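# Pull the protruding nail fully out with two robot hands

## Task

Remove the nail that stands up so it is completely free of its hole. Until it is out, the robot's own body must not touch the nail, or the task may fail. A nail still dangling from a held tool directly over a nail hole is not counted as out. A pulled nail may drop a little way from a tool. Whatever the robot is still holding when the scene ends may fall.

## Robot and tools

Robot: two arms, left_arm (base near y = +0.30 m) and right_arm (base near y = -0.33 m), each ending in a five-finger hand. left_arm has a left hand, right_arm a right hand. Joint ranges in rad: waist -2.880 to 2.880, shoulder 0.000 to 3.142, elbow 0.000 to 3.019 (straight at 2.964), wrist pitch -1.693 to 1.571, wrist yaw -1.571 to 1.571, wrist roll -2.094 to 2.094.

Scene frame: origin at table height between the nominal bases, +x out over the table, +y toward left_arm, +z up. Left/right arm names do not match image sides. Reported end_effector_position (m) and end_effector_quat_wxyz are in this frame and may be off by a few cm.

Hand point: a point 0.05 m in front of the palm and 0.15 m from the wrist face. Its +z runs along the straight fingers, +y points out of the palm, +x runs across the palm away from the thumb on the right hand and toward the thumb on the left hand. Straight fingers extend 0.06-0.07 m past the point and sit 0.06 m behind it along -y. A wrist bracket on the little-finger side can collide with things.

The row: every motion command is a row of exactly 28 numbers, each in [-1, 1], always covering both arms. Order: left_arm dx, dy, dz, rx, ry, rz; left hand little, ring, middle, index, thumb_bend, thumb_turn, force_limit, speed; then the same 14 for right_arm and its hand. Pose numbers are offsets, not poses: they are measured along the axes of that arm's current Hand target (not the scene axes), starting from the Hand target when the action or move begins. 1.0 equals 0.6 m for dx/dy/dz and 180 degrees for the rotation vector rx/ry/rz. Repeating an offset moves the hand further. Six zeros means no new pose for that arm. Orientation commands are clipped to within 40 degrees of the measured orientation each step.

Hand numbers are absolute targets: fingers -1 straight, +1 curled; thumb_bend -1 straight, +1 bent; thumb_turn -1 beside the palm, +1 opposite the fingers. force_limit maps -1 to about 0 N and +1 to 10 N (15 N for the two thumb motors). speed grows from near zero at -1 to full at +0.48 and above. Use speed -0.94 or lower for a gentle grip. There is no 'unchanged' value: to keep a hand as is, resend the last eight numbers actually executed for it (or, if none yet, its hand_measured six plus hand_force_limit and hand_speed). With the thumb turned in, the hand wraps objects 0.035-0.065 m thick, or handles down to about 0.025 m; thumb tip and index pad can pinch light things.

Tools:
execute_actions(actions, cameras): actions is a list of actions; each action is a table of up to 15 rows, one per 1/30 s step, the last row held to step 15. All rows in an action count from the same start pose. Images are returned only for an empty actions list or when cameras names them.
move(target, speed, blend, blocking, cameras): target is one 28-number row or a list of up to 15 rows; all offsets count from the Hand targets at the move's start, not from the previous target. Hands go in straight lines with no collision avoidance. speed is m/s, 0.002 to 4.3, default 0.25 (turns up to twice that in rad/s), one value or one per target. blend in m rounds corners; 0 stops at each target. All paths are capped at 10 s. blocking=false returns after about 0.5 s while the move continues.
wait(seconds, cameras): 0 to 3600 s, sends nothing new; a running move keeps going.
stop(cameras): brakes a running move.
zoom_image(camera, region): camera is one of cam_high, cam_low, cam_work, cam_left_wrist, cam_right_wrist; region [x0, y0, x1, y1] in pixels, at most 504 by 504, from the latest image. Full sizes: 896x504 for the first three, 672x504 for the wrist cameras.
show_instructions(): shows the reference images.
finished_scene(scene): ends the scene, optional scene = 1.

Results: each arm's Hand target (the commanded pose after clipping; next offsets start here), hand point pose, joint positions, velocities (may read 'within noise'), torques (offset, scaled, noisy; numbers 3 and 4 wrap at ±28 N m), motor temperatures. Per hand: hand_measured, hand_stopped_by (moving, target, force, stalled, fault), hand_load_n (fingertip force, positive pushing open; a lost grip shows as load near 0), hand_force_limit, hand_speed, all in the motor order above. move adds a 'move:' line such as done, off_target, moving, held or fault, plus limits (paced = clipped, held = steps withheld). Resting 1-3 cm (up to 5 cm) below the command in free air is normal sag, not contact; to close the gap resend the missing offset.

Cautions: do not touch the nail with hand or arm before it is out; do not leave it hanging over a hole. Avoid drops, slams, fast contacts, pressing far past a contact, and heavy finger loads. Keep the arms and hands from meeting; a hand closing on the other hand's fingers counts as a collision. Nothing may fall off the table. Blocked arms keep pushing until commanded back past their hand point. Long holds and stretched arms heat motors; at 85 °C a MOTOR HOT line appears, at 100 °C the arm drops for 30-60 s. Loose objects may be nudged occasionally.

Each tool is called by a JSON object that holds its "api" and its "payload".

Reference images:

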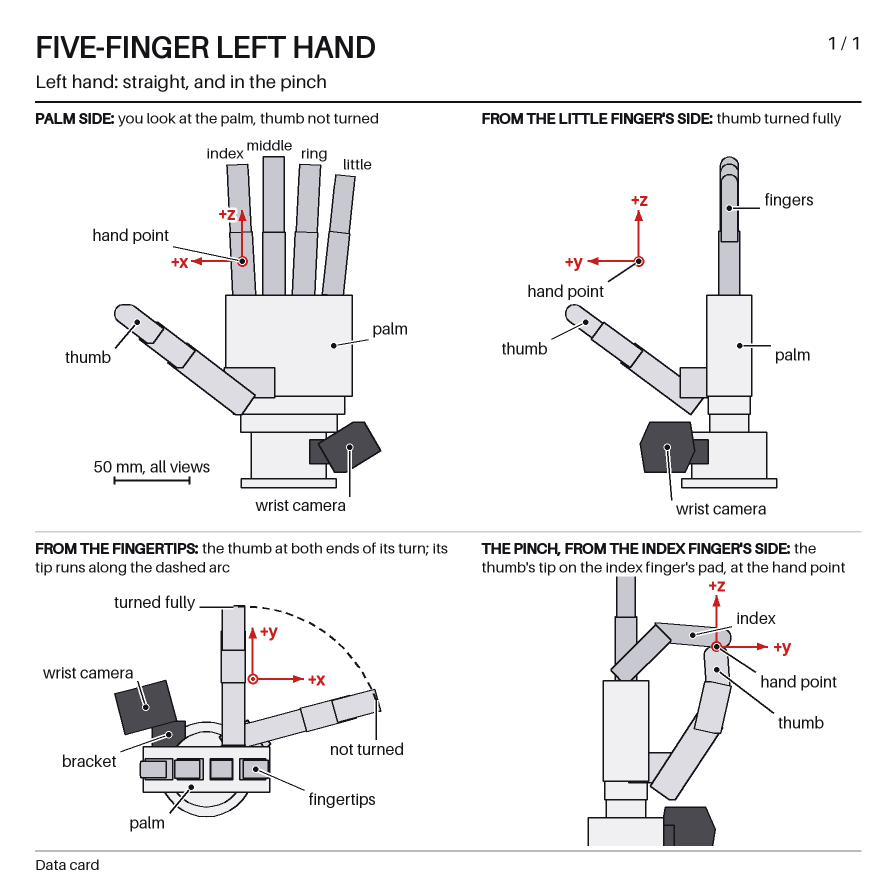

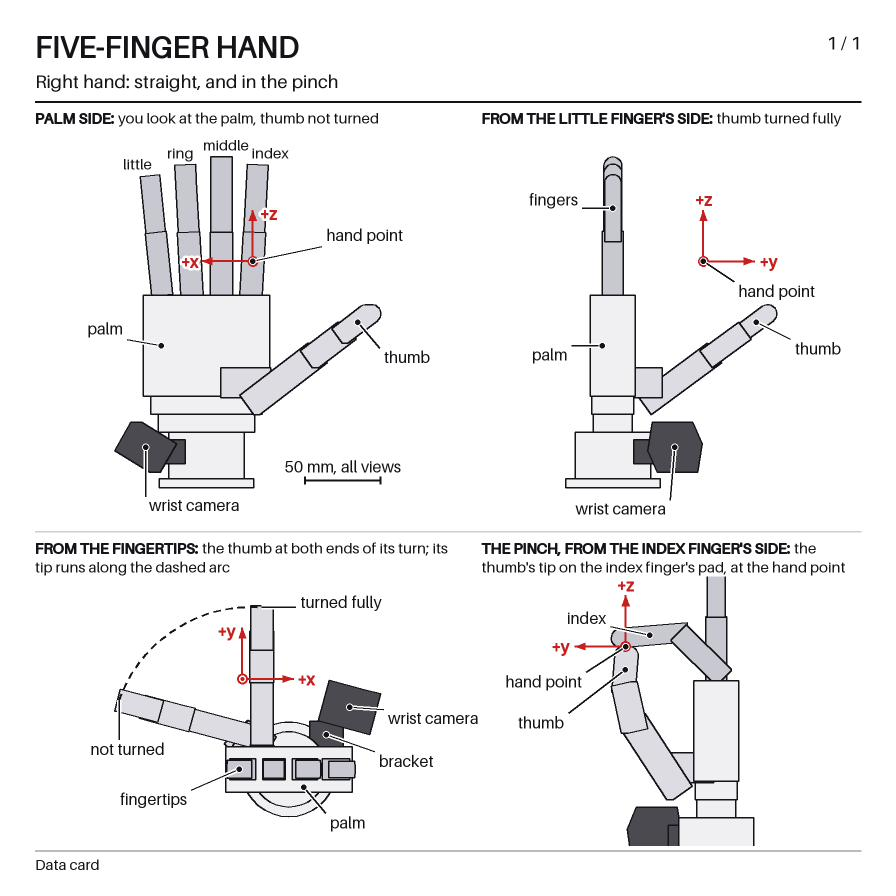

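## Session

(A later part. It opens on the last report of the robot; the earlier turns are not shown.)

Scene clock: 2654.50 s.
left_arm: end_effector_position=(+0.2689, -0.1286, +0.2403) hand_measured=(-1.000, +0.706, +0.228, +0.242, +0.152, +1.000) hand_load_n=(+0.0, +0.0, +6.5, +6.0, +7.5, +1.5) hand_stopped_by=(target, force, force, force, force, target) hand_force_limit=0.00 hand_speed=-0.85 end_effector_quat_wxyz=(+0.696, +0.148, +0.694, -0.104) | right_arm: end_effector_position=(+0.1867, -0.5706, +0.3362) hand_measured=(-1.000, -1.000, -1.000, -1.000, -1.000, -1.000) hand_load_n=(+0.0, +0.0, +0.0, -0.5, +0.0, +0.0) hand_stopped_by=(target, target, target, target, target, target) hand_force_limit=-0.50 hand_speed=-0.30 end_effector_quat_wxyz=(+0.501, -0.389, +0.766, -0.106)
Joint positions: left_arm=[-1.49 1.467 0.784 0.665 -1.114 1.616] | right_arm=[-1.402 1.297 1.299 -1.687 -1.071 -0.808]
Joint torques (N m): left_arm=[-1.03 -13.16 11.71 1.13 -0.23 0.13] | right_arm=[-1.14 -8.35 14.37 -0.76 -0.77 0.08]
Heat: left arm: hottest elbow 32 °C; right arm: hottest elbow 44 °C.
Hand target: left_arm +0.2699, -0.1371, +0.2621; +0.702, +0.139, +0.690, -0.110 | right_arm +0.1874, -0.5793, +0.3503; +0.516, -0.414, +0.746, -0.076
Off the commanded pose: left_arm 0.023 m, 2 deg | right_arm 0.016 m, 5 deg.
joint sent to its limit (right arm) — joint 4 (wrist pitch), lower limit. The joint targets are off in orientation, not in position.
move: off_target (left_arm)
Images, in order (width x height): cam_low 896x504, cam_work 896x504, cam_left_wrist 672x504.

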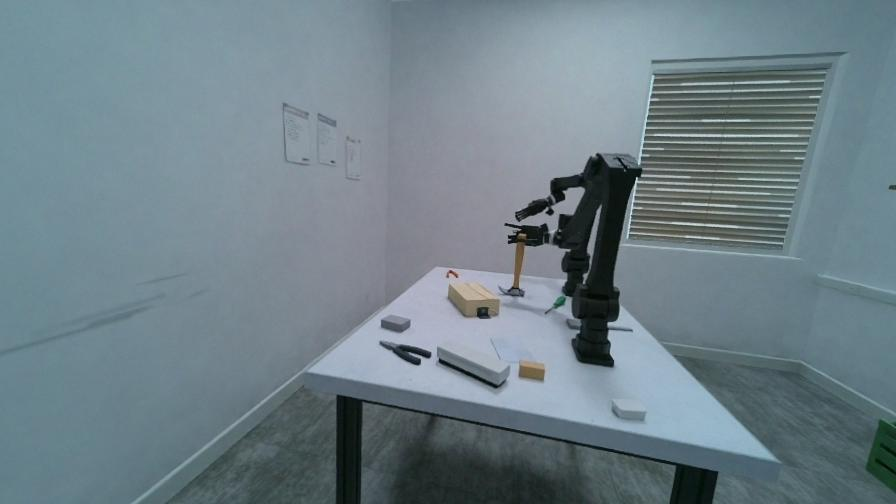

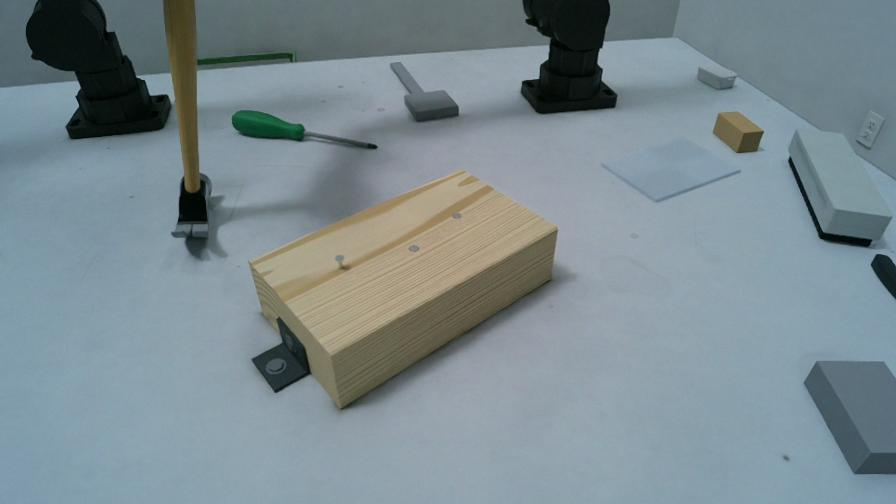

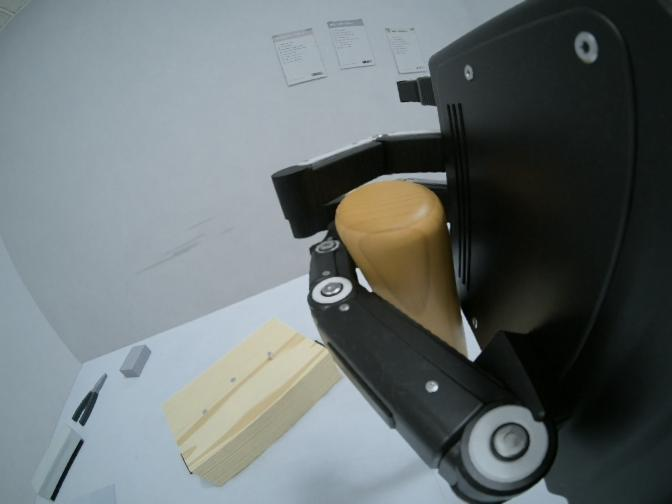

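{"api": "move", "payload": {"target": [[0,0,0,0,0,0,-1,0.0,0.0,0.0,-0.1,1,0.0,-0.7,0,0,0,0,0,0,-1,-1,-1,-1,-1,-1,-0.5,-0.3],[0.1,0.01,0.01,0,0,0,-1,0.0,0.0,0.0,-0.1,1,0.0,-0.7,0,0,0,0,0,0,-1,-1,-1,-1,-1,-1,-0.5,-0.3]], "speed": 0.06, "cameras": ["cam_high","cam_work","cam_low","cam_left_wrist"]}}

{"api": "zoom_image", "payload": {"camera": "cam_low", "region": [430, 200, 610, 340]}}

{"api": "zoom_image", "payload": {"camera": "cam_high", "region": [340, 190, 520, 330]}}

Scene clock: 2681.07 s.
left_arm: end_effector_position=(+0.2744, -0.1336, +0.2065) hand_measured=(-1.000, +0.000, +0.000, +0.000, -0.100, +1.000) hand_load_n=(+0.0, +0.0, +0.0, +0.0, +0.0, +0.0) hand_stopped_by=(target, target, target, target, target, target) hand_force_limit=0.00 hand_speed=-0.70 end_effector_quat_wxyz=(+0.700, +0.140, +0.691, -0.114) | right_arm: end_effector_position=(+0.1867, -0.5706, +0.3362) hand_measured=(-1.000, -1.000, -1.000, -1.000, -1.000, -1.000) hand_load_n=(+0.0, +0.0, +0.0, +0.0, +0.0, +0.0) hand_stopped_by=(target, target, target, target, target, target) hand_force_limit=-0.50 hand_speed=-0.30 end_effector_quat_wxyz=(+0.501, -0.389, +0.766, -0.106)
Joint positions: left_arm=[-1.478 1.559 0.756 0.817 -1.099 1.623] | right_arm=[-1.402 1.297 1.299 -1.687 -1.071 -0.808]
Joint torques (N m): left_arm=[-0.03 -11.63 6.86 2.44 0.15 0.05] | right_arm=[-0.79 -7.94 14.65 -0.47 -0.74 0.13]
Heat: left arm: hottest elbow 33 °C; right arm: hottest elbow 44 °C.
Hand target: left_arm +0.2791, -0.1313, +0.2025; +0.702, +0.139, +0.690, -0.110 | right_arm +0.1874, -0.5793, +0.3503; +0.516, -0.414, +0.746, -0.076
Off the commanded pose: left_arm 0.007 m, 0 deg | right_arm 0.016 m, 5 deg.
joint sent to its limit (right arm) — joint 4 (wrist pitch), lower limit. The joint targets are off in orientation, not in position.
move: done
Images, in order (width x height): cam_high 896x504, cam_low 896x504, cam_work 896x504, cam_left_wrist 672x504.

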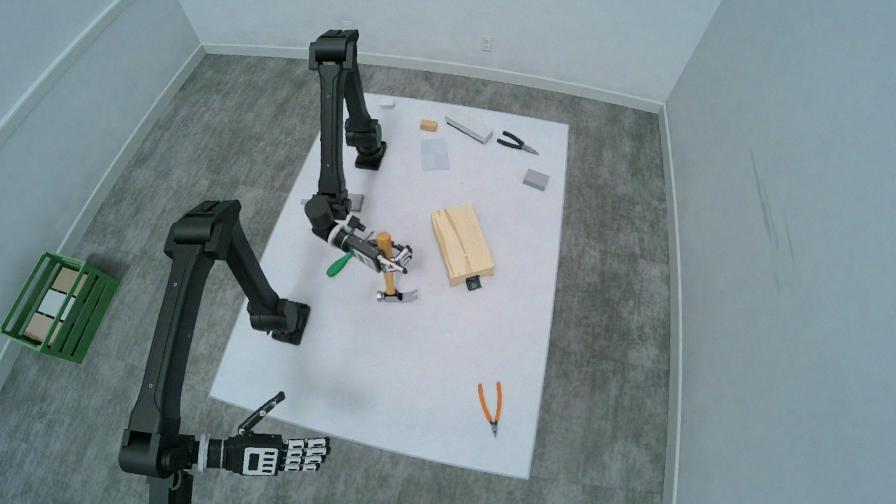

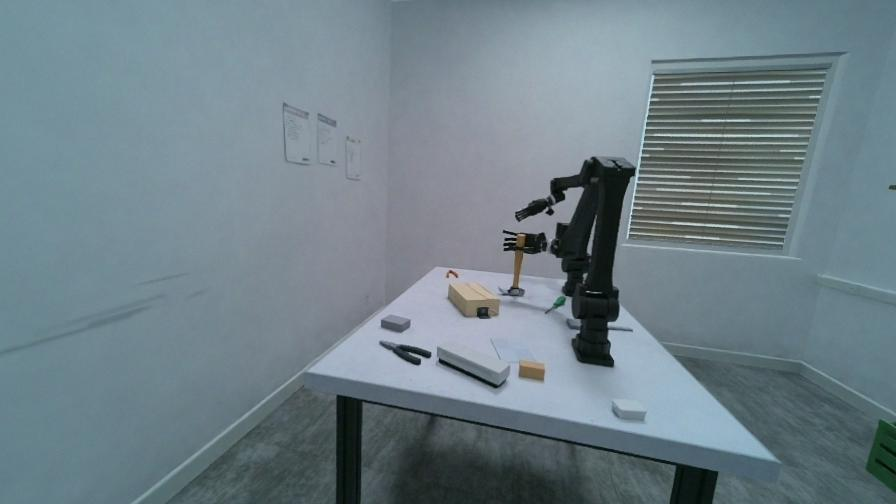

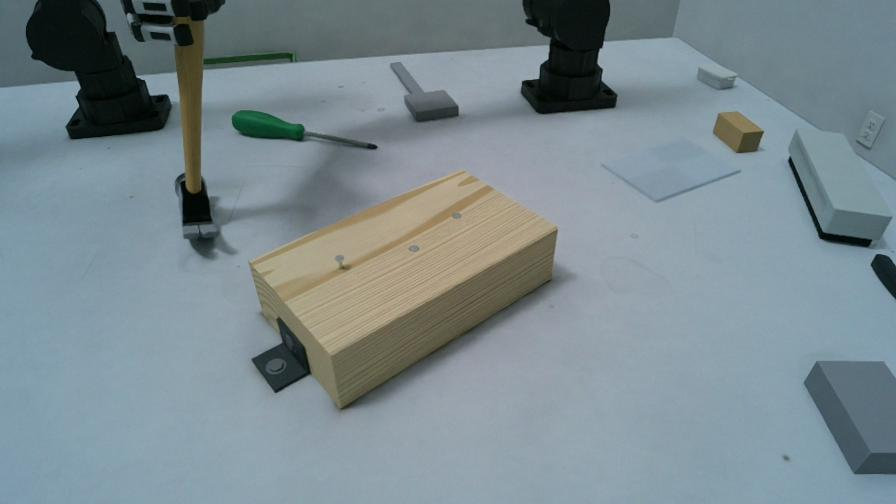

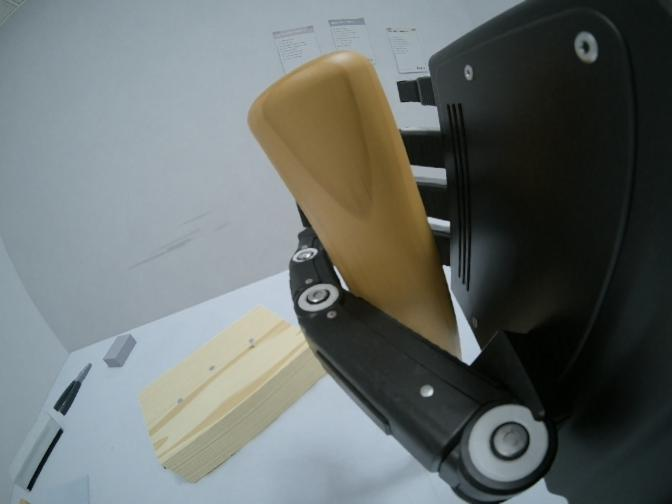

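Scaled by 2.800 from the camera's image (finer frame: 1280x720).

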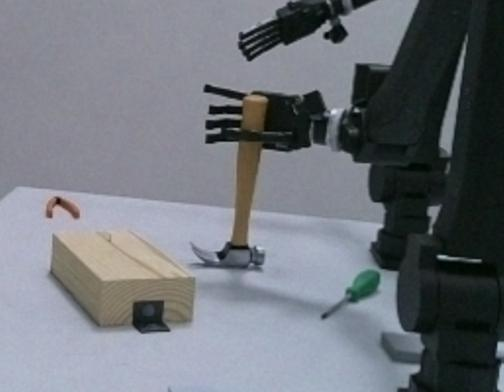

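Scaled by 2.800 from the camera's image (finer frame: 1280x720).

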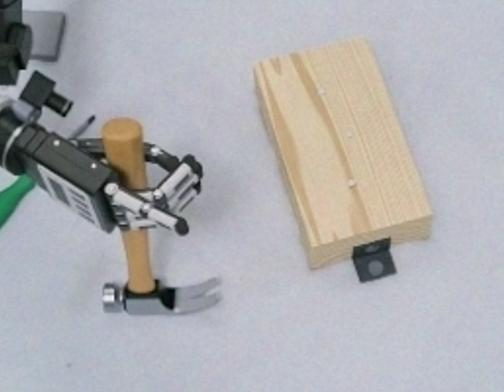

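{"api": "move", "payload": {"target": [0,0,0,0,0,0,-1,0.0,0.0,0.0,0.5,1,0.3,-0.85,0,0,0,0,0,0,-1,-1,-1,-1,-1,-1,-0.5,-0.3], "speed": 0.06, "cameras": ["cam_work","cam_left_wrist","cam_low"]}}

{"api": "zoom_image", "payload": {"camera": "cam_low", "region": [430, 200, 610, 340]}}

Scene clock: 2688.73 s.
left_arm: end_effector_position=(+0.2741, -0.1368, +0.2068) hand_measured=(-1.000, +0.000, +0.000, +0.000, +0.302, +1.000) hand_load_n=(+0.0, +0.0, +0.0, +0.0, +9.0, +2.0) hand_stopped_by=(target, target, target, target, force, target) hand_force_limit=0.30 hand_speed=-0.85 end_effector_quat_wxyz=(+0.700, +0.128, +0.690, -0.133) | right_arm: end_effector_position=(+0.1867, -0.5706, +0.3362) hand_measured=(-1.000, -1.000, -1.000, -1.000, -1.000, -1.000) hand_load_n=(+0.0, +0.0, +0.0, +0.0, +0.0, +0.0) hand_stopped_by=(target, target, target, target, target, target) hand_force_limit=-0.50 hand_speed=-0.30 end_effector_quat_wxyz=(+0.501, -0.389, +0.766, -0.106)
Joint positions: left_arm=[-1.478 1.559 0.756 0.834 -1.089 1.595] | right_arm=[-1.402 1.297 1.299 -1.687 -1.071 -0.808]
Joint torques (N m): left_arm=[-0.03 -11.75 6.8 1.73 -0.25 0.32] | right_arm=[-1.08 -8.23 14.69 -0.75 -0.76 0.02]
Heat: left arm: hottest elbow 32 °C; right arm: hottest elbow 45 °C.
Hand target: left_arm +0.2791, -0.1313, +0.2025; +0.702, +0.139, +0.690, -0.110 | right_arm +0.1874, -0.5793, +0.3503; +0.516, -0.414, +0.746, -0.076
Off the commanded pose: left_arm 0.009 m, 3 deg | right_arm 0.016 m, 5 deg.
joint sent to its limit (right arm) — joint 4 (wrist pitch), lower limit. The joint targets are off in orientation, not in position.
move: done
Images, in order (width x height): cam_low 896x504, cam_work 896x504, cam_left_wrist 672x504.

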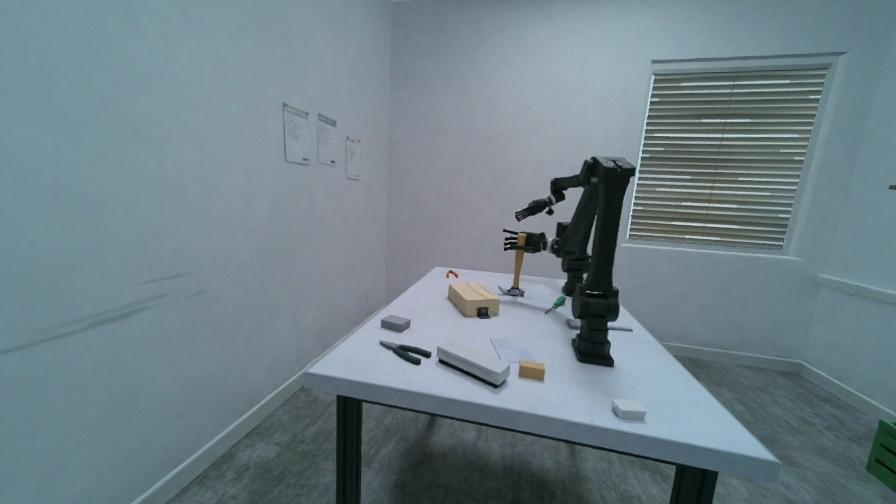

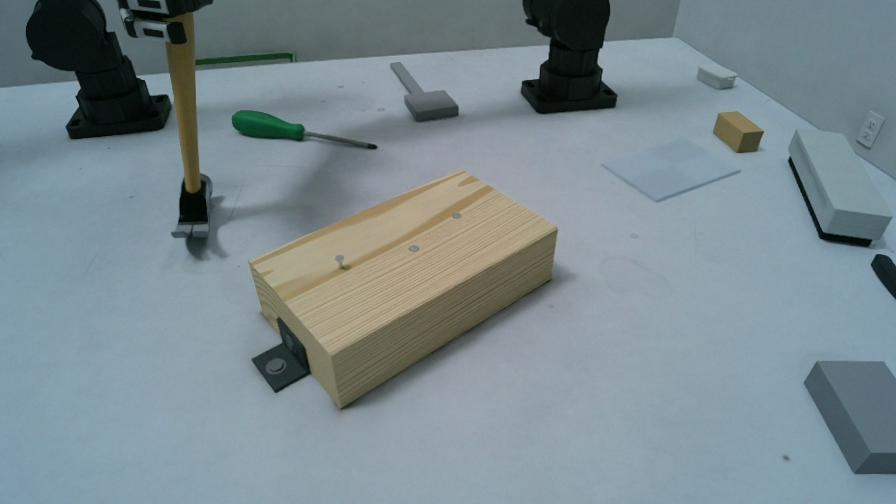

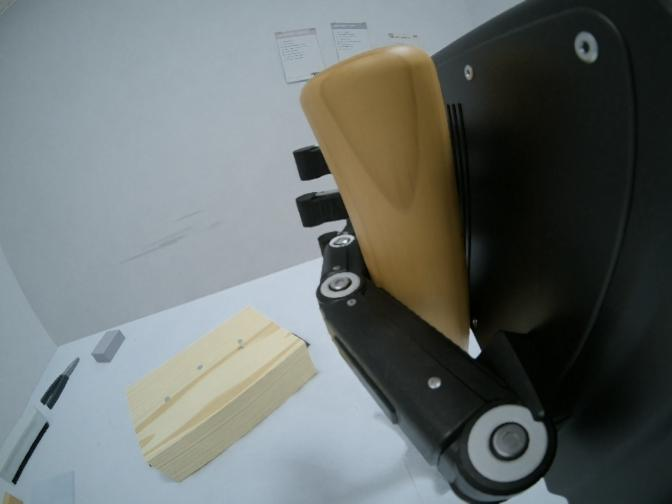

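Scaled by 2.800 from the camera's image (finer frame: 1280x720).

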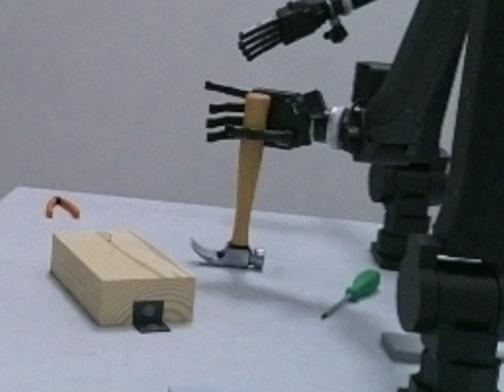

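{"api": "move", "payload": {"target": [0,0,0,0,0,0,-1,0.8,0.6,0.6,0.5,1,-0.1,-0.85,0,0,0,0,0,0,-1,-1,-1,-1,-1,-1,-0.5,-0.3], "speed": 0.06, "cameras": ["cam_work","cam_left_wrist"]}}

Scene clock: 2694.77 s.
left_arm: end_effector_position=(+0.2741, -0.1368, +0.2068) hand_measured=(-1.000, +0.800, +0.234, +0.248, +0.300, +1.000) hand_load_n=(+0.0, +0.0, +6.0, +5.0, +9.5, +2.0) hand_stopped_by=(target, target, force, force, force, target) hand_force_limit=-0.10 hand_speed=-0.85 end_effector_quat_wxyz=(+0.700, +0.128, +0.690, -0.133) | right_arm: end_effector_position=(+0.1867, -0.5706, +0.3362) hand_measured=(-1.000, -1.000, -1.000, -1.000, -1.000, -1.000) hand_load_n=(+0.0, +0.0, +0.0, +0.0, +0.0, +0.0) hand_stopped_by=(target, target, target, target, target, target) hand_force_limit=-0.50 hand_speed=-0.30 end_effector_quat_wxyz=(+0.501, -0.389, +0.766, -0.106)
Joint positions: left_arm=[-1.478 1.559 0.756 0.834 -1.089 1.595] | right_arm=[-1.402 1.297 1.299 -1.687 -1.071 -0.808]
Joint torques (N m): left_arm=[-0.09 -11.58 6.79 1.69 -0.23 0.33] | right_arm=[-0.79 -8.53 14.78 -0.98 -0.79 0.05]
Heat: left arm: hottest elbow 32 °C; right arm: hottest elbow 45 °C.
Hand target: left_arm +0.2791, -0.1313, +0.2025; +0.702, +0.139, +0.690, -0.110 | right_arm +0.1874, -0.5793, +0.3503; +0.516, -0.414, +0.746, -0.076
Off the commanded pose: left_arm 0.009 m, 3 deg | right_arm 0.016 m, 5 deg.
joint sent to its limit (right arm) — joint 4 (wrist pitch), lower limit. The joint targets are off in orientation, not in position.
move: done

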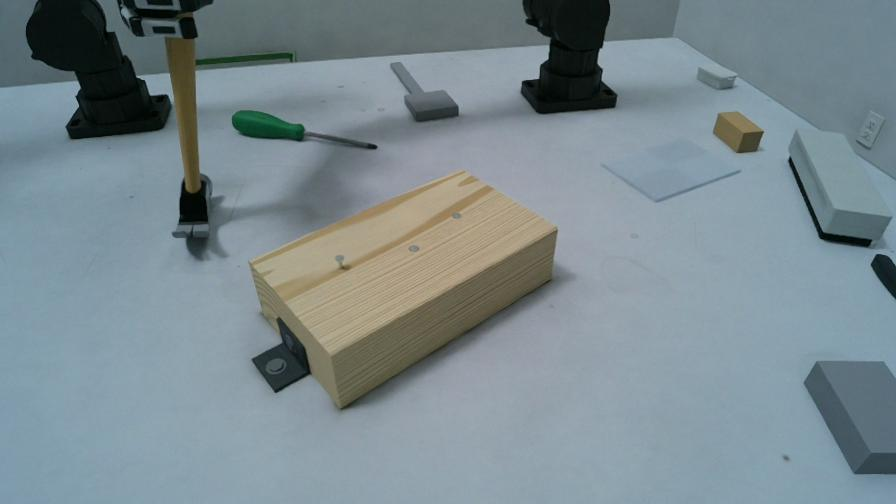

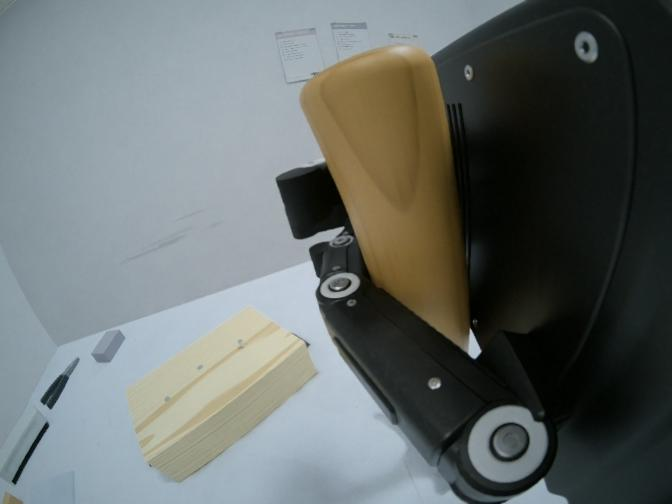

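{"api": "move", "payload": {"target": [-0.1,0.0,0,0,0,0,-1,0.8,0.6,0.6,0.5,1,-0.1,-0.85,0,0,0,0,0,0,-1,-1,-1,-1,-1,-1,-0.5,-0.3], "speed": 0.05, "cameras": ["cam_high","cam_work","cam_low","cam_left_wrist"]}}

{"api": "zoom_image", "payload": {"camera": "cam_low", "region": [430, 200, 610, 340]}}

Scene clock: 2703.80 s.
left_arm: end_effector_position=(+0.2735, -0.1269, +0.2432) hand_measured=(-1.000, +0.800, +0.234, +0.248, +0.300, +1.000) hand_load_n=(+0.0, +0.5, +6.0, +5.0, +8.0, +0.5) hand_stopped_by=(target, target, force, force, force, target) hand_force_limit=-0.10 hand_speed=-0.85 end_effector_quat_wxyz=(+0.697, +0.149, +0.693, -0.107) | right_arm: end_effector_position=(+0.1867, -0.5706, +0.3362) hand_measured=(-1.000, -1.000, -1.000, -1.000, -1.000, -1.000) hand_load_n=(+0.0, +0.0, +0.0, +0.0, +0.0, +0.0) hand_stopped_by=(target, target, target, target, target, target) hand_force_limit=-0.50 hand_speed=-0.30 end_effector_quat_wxyz=(+0.501, -0.389, +0.766, -0.106)
Joint positions: left_arm=[-1.478 1.457 0.779 0.665 -1.095 1.619] | right_arm=[-1.402 1.297 1.299 -1.687 -1.071 -0.808]
Joint torques (N m): left_arm=[-0.38 -12.45 11.54 1.24 -0.2 0.06] | right_arm=[-0.79 -8.12 14.58 -0.72 -0.73 0.06]
Heat: left arm: hottest elbow 32 °C; right arm: hottest elbow 45 °C.
Hand target: left_arm +0.2777, -0.1334, +0.2624; +0.702, +0.139, +0.690, -0.110 | right_arm +0.1874, -0.5793, +0.3503; +0.516, -0.414, +0.746, -0.076
Off the commanded pose: left_arm 0.021 m, 1 deg | right_arm 0.016 m, 5 deg.
joint sent to its limit (right arm) — joint 4 (wrist pitch), lower limit. The joint targets are off in orientation, not in position.
move: off_target (left_arm)
Images, in order (width x height): cam_high 896x504, cam_low 896x504, cam_work 896x504, cam_left_wrist 672x504.

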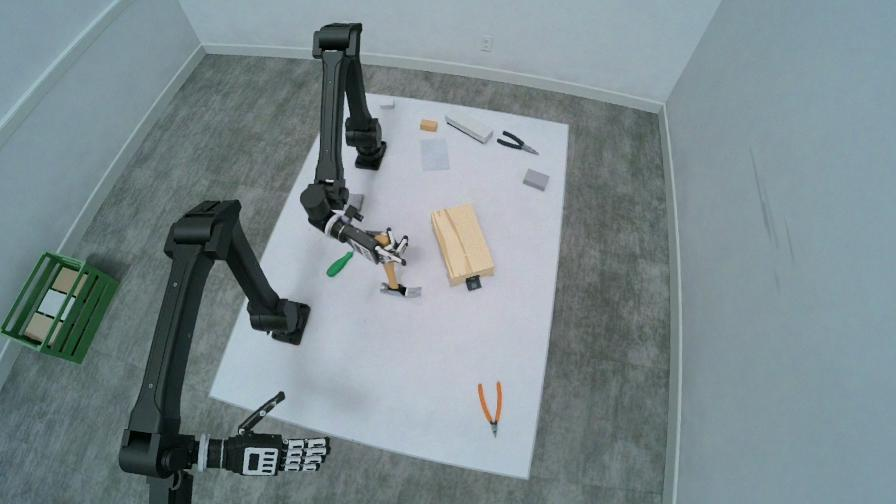

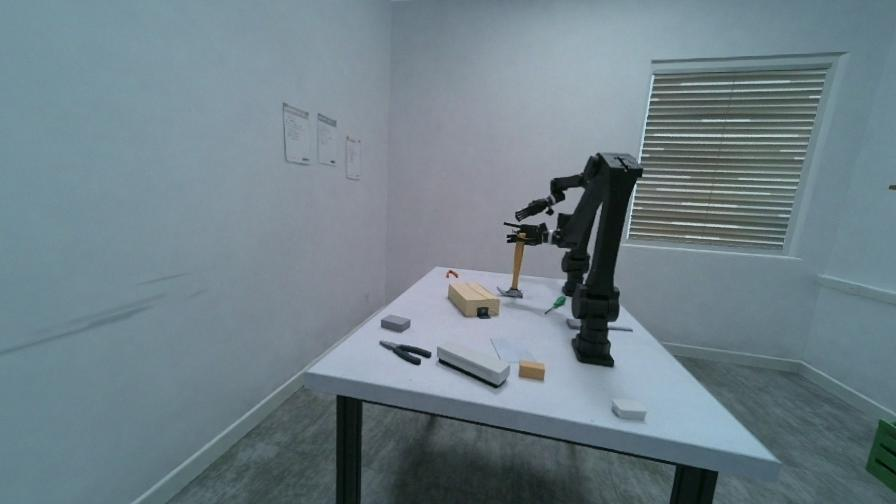

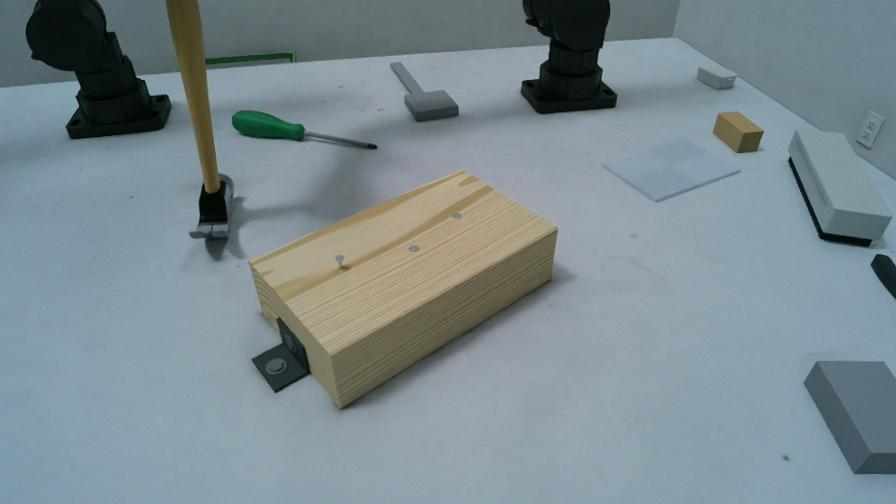

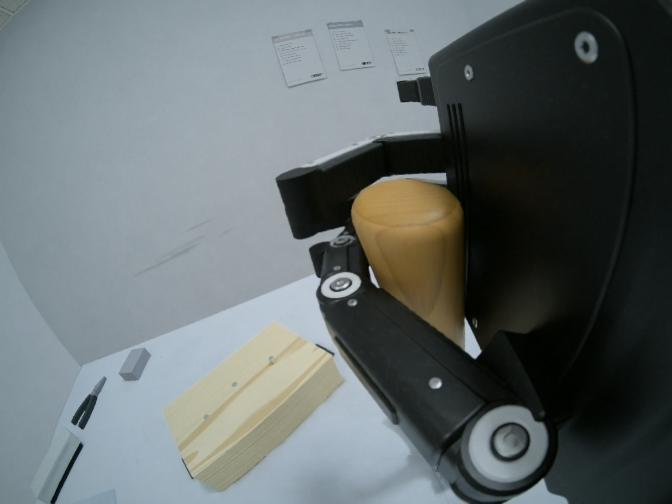

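Scaled by 2.800 from the camera's image (finer frame: 1280x720).

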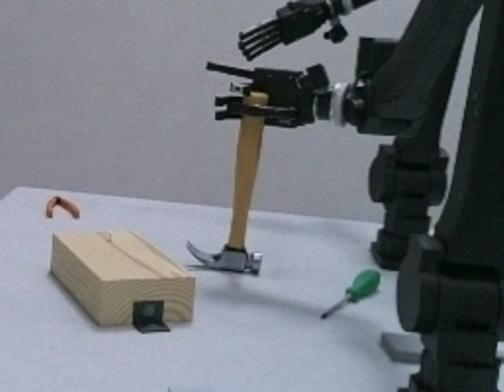

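{"api": "move", "payload": {"target": [[0,0,0,0,0,0,-1,-0.05,-0.05,-0.05,-0.2,1,0.0,-0.7,0,0,0,0,0,0,-1,-1,-1,-1,-1,-1,-0.5,-0.3],[0.2337,-0.0127,-0.0167,0,0.08,0,-1,-0.05,-0.05,-0.05,-0.2,1,0.0,-0.7,0,0,0,0,0,0,-1,-1,-1,-1,-1,-1,-0.5,-0.3]], "speed": 0.06, "cameras": ["cam_high","cam_work","cam_low","cam_left_wrist"]}}

{"api": "zoom_image", "payload": {"camera": "cam_low", "region": [430, 200, 610, 340]}}

{"api": "zoom_image", "payload": {"camera": "cam_high", "region": [340, 190, 520, 330]}}

Scene clock: 2735.03 s.
left_arm: end_effector_position=(+0.2635, -0.1275, +0.1218) hand_measured=(-1.000, -0.050, -0.050, -0.050, -0.200, +1.000) hand_load_n=(+0.0, +0.0, +0.0, +0.0, +0.0, +0.0) hand_stopped_by=(target, target, target, target, target, target) hand_force_limit=0.00 hand_speed=-0.70 end_effector_quat_wxyz=(+0.611, +0.158, +0.770, -0.093) | right_arm: end_effector_position=(+0.1867, -0.5706, +0.3362) hand_measured=(-1.000, -1.000, -1.000, -1.000, -1.000, -1.000) hand_load_n=(+0.0, +0.0, +0.0, +0.0, +0.0, +0.0) hand_stopped_by=(target, target, target, target, target, target) hand_force_limit=-0.50 hand_speed=-0.30 end_effector_quat_wxyz=(+0.501, -0.389, +0.766, -0.106)
Joint positions: left_arm=[-1.477 1.586 0.779 0.31 -1.053 1.181] | right_arm=[-1.402 1.297 1.299 -1.687 -1.071 -0.808]
Joint torques (N m): left_arm=[-0.09 -11.87 9.13 1.17 -0.34 -0.12] | right_arm=[-0.21 -7.47 14.83 -0.8 -0.74 0.06]
Heat: left arm: hottest elbow 34 °C; right arm: hottest elbow 45 °C.
Hand target: left_arm +0.2689, -0.1319, +0.1218; +0.610, +0.151, +0.773, -0.092 | right_arm +0.1874, -0.5793, +0.3503; +0.516, -0.414, +0.746, -0.076
Off the commanded pose: left_arm 0.007 m, 1 deg | right_arm 0.016 m, 5 deg.
joint sent to its limit (right arm) — joint 4 (wrist pitch), lower limit. The joint targets are off in orientation, not in position.
move: done
Images, in order (width x height): cam_high 896x504, cam_low 896x504, cam_work 896x504, cam_left_wrist 672x504.

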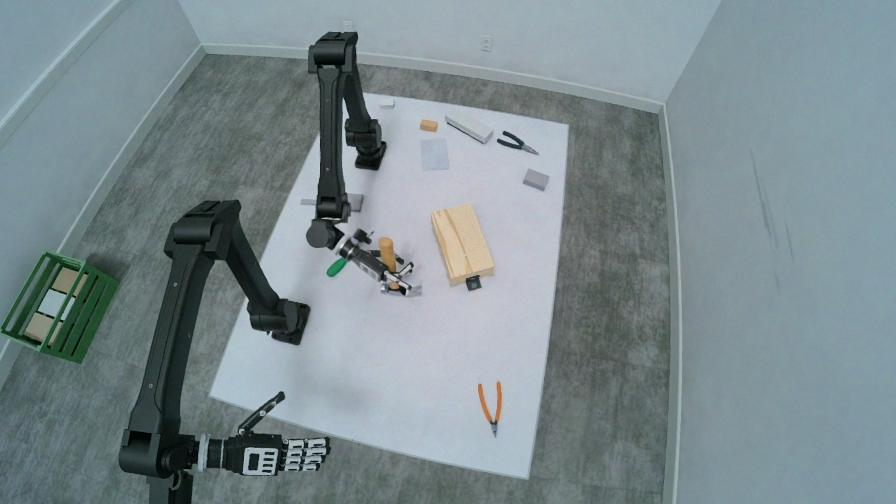

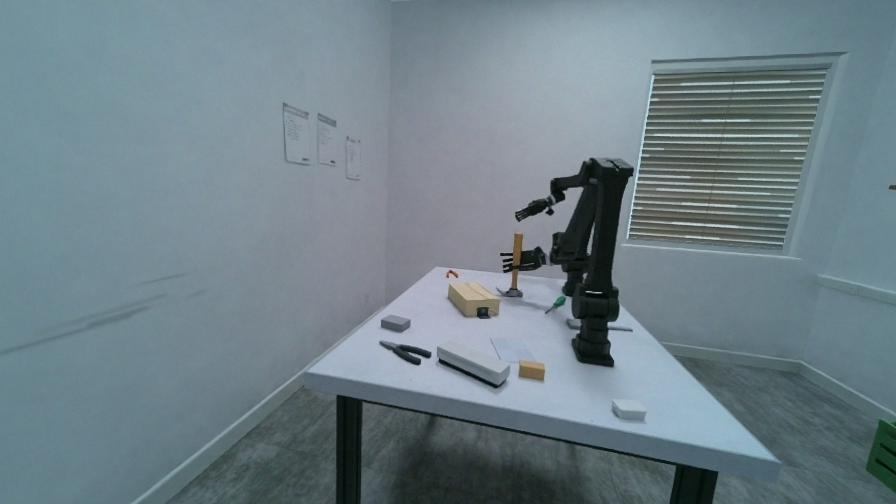

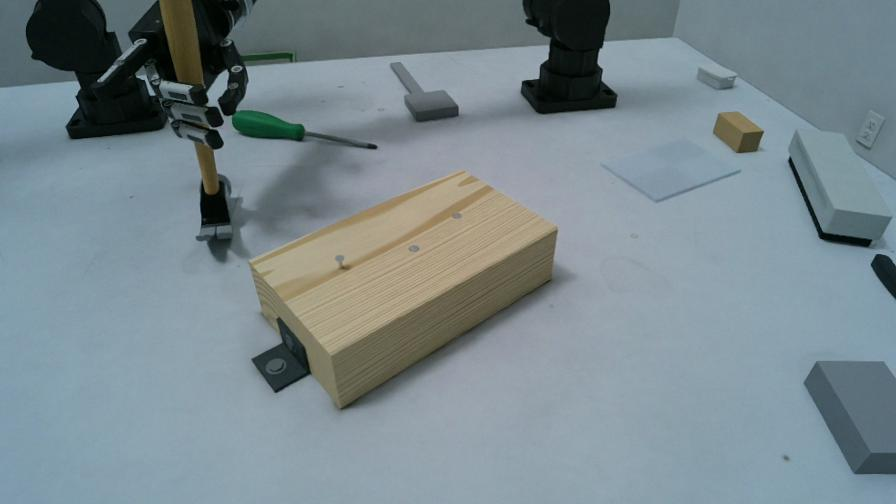

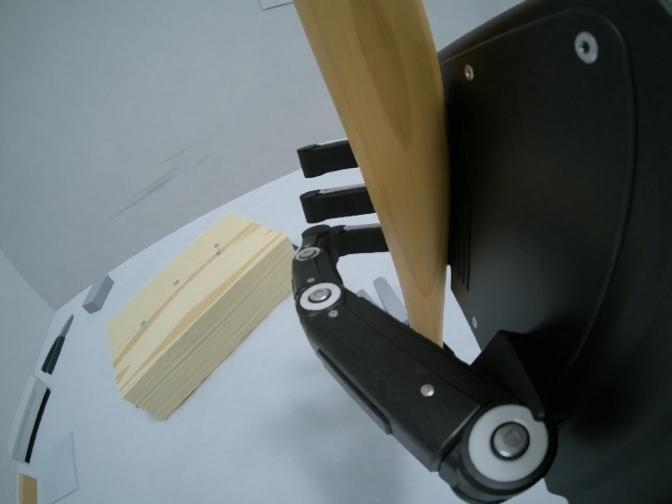

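Scaled by 2.800 from the camera's image (finer frame: 1280x720).

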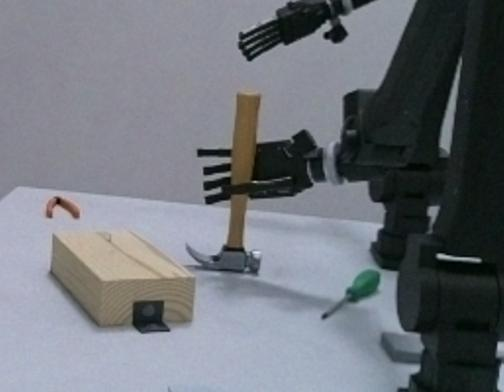

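Scaled by 2.800 from the camera's image (finer frame: 1280x720).

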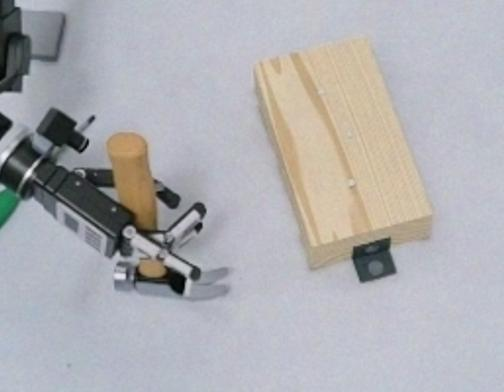

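{"api": "move", "payload": {"target": [[0,0,0,0,0,0,-1,0.0,0.0,0.0,0.7,1,0.2,-0.85,0,0,0,0,0,0,-1,-1,-1,-1,-1,-1,-0.5,-0.3],[0,0,0,0,0,0,-1,0.8,0.6,0.6,0.7,1,0.0,-0.85,0,0,0,0,0,0,-1,-1,-1,-1,-1,-1,-0.5,-0.3]], "speed": 0.06, "cameras": ["cam_high","cam_work","cam_low","cam_left_wrist"]}}

{"api": "zoom_image", "payload": {"camera": "cam_work", "region": [50, 0, 350, 280]}}

Scene clock: 2751.00 s.
left_arm: end_effector_position=(+0.2644, -0.1277, +0.1208) hand_measured=(-1.000, +0.800, +0.330, +0.358, +0.540, +1.000) hand_load_n=(+0.0, +0.0, +4.5, +5.0, +3.0, +1.0) hand_stopped_by=(target, target, force, force, force, target) hand_force_limit=0.00 hand_speed=-0.85 end_effector_quat_wxyz=(+0.610, +0.154, +0.772, -0.097) | right_arm: end_effector_position=(+0.1867, -0.5706, +0.3362) hand_measured=(-1.000, -1.000, -1.000, -1.000, -1.000, -1.000) hand_load_n=(-0.5, +0.0, +0.0, +0.0, +0.0, -0.5) hand_stopped_by=(target, target, target, target, target, target) hand_force_limit=-0.50 hand_speed=-0.30 end_effector_quat_wxyz=(+0.501, -0.389, +0.766, -0.106)
Joint positions: left_arm=[-1.474 1.586 0.779 0.31 -1.048 1.171] | right_arm=[-1.402 1.297 1.299 -1.687 -1.071 -0.808]
Joint torques (N m): left_arm=[-0.26 -11.93 9.16 1.22 -0.51 -0.03] | right_arm=[-0.73 -7.59 14.63 -0.75 -0.77 0.09]
Heat: left arm: hottest elbow 34 °C; right arm: hottest elbow 45 °C.
Hand target: left_arm +0.2688, -0.1320, +0.1218; +0.610, +0.151, +0.773, -0.092 | right_arm +0.1874, -0.5793, +0.3503; +0.516, -0.414, +0.746, -0.076
Off the commanded pose: left_arm 0.006 m, 1 deg | right_arm 0.016 m, 5 deg.
joint sent to its limit (right arm) — joint 4 (wrist pitch), lower limit. The joint targets are off in orientation, not in position.
move: done
Images, in order (width x height): cam_high 896x504, cam_low 896x504, cam_work 896x504, cam_left_wrist 672x504.

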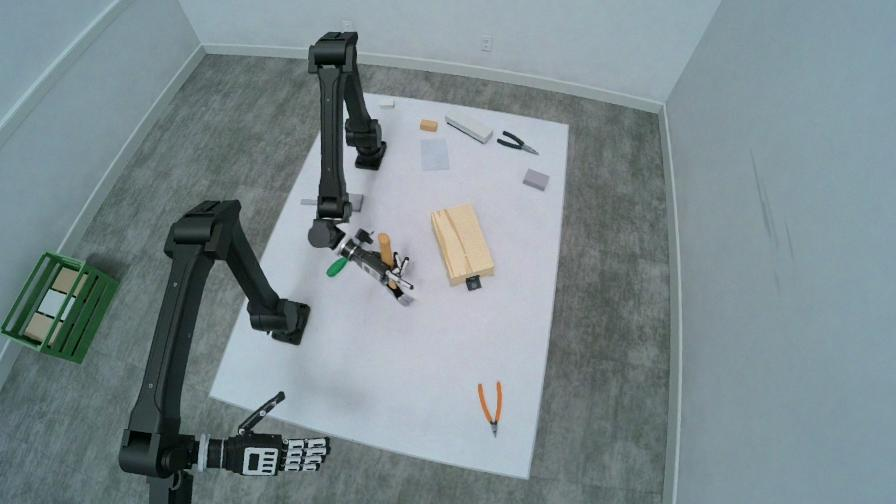

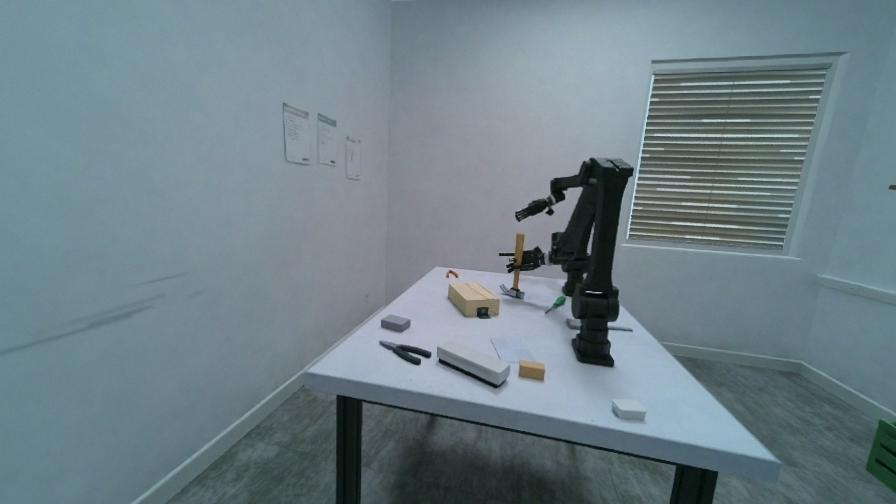

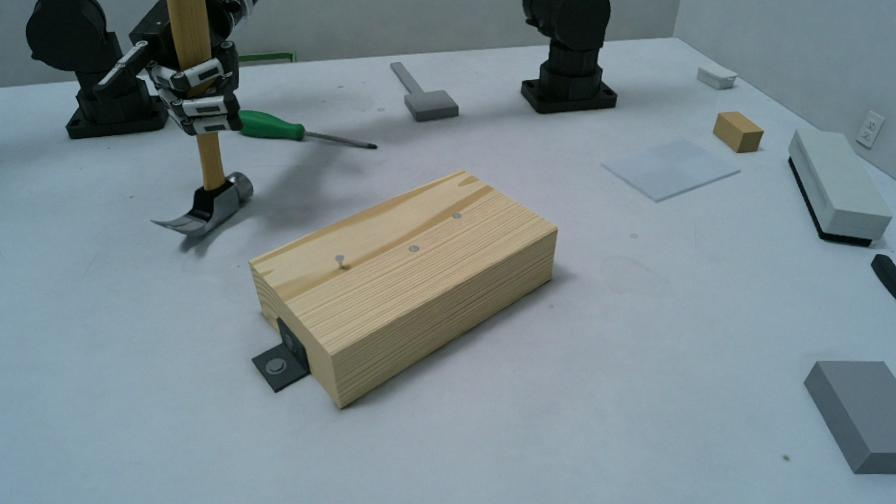

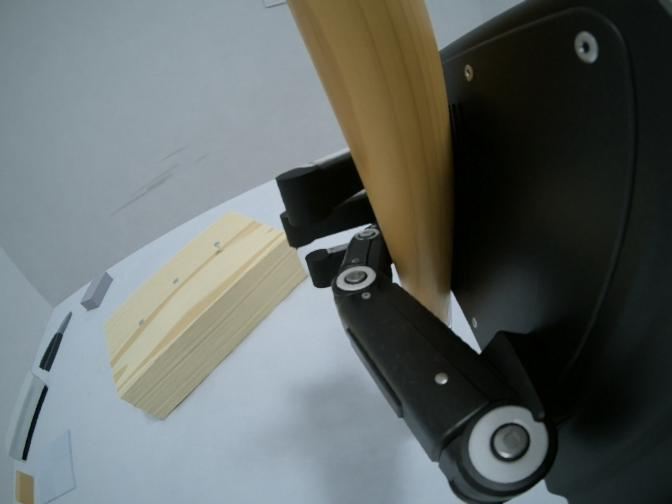

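Scaled by 1.680 from the camera's image (finer frame: 1280x720).

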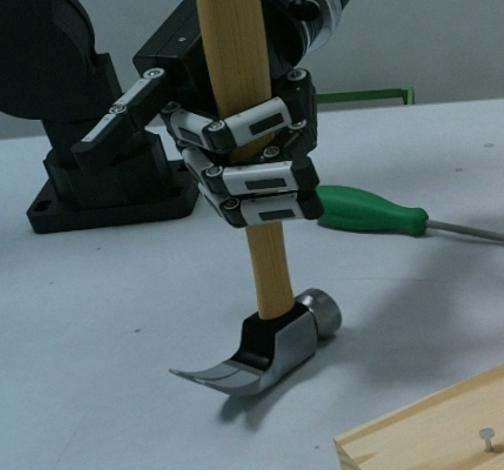

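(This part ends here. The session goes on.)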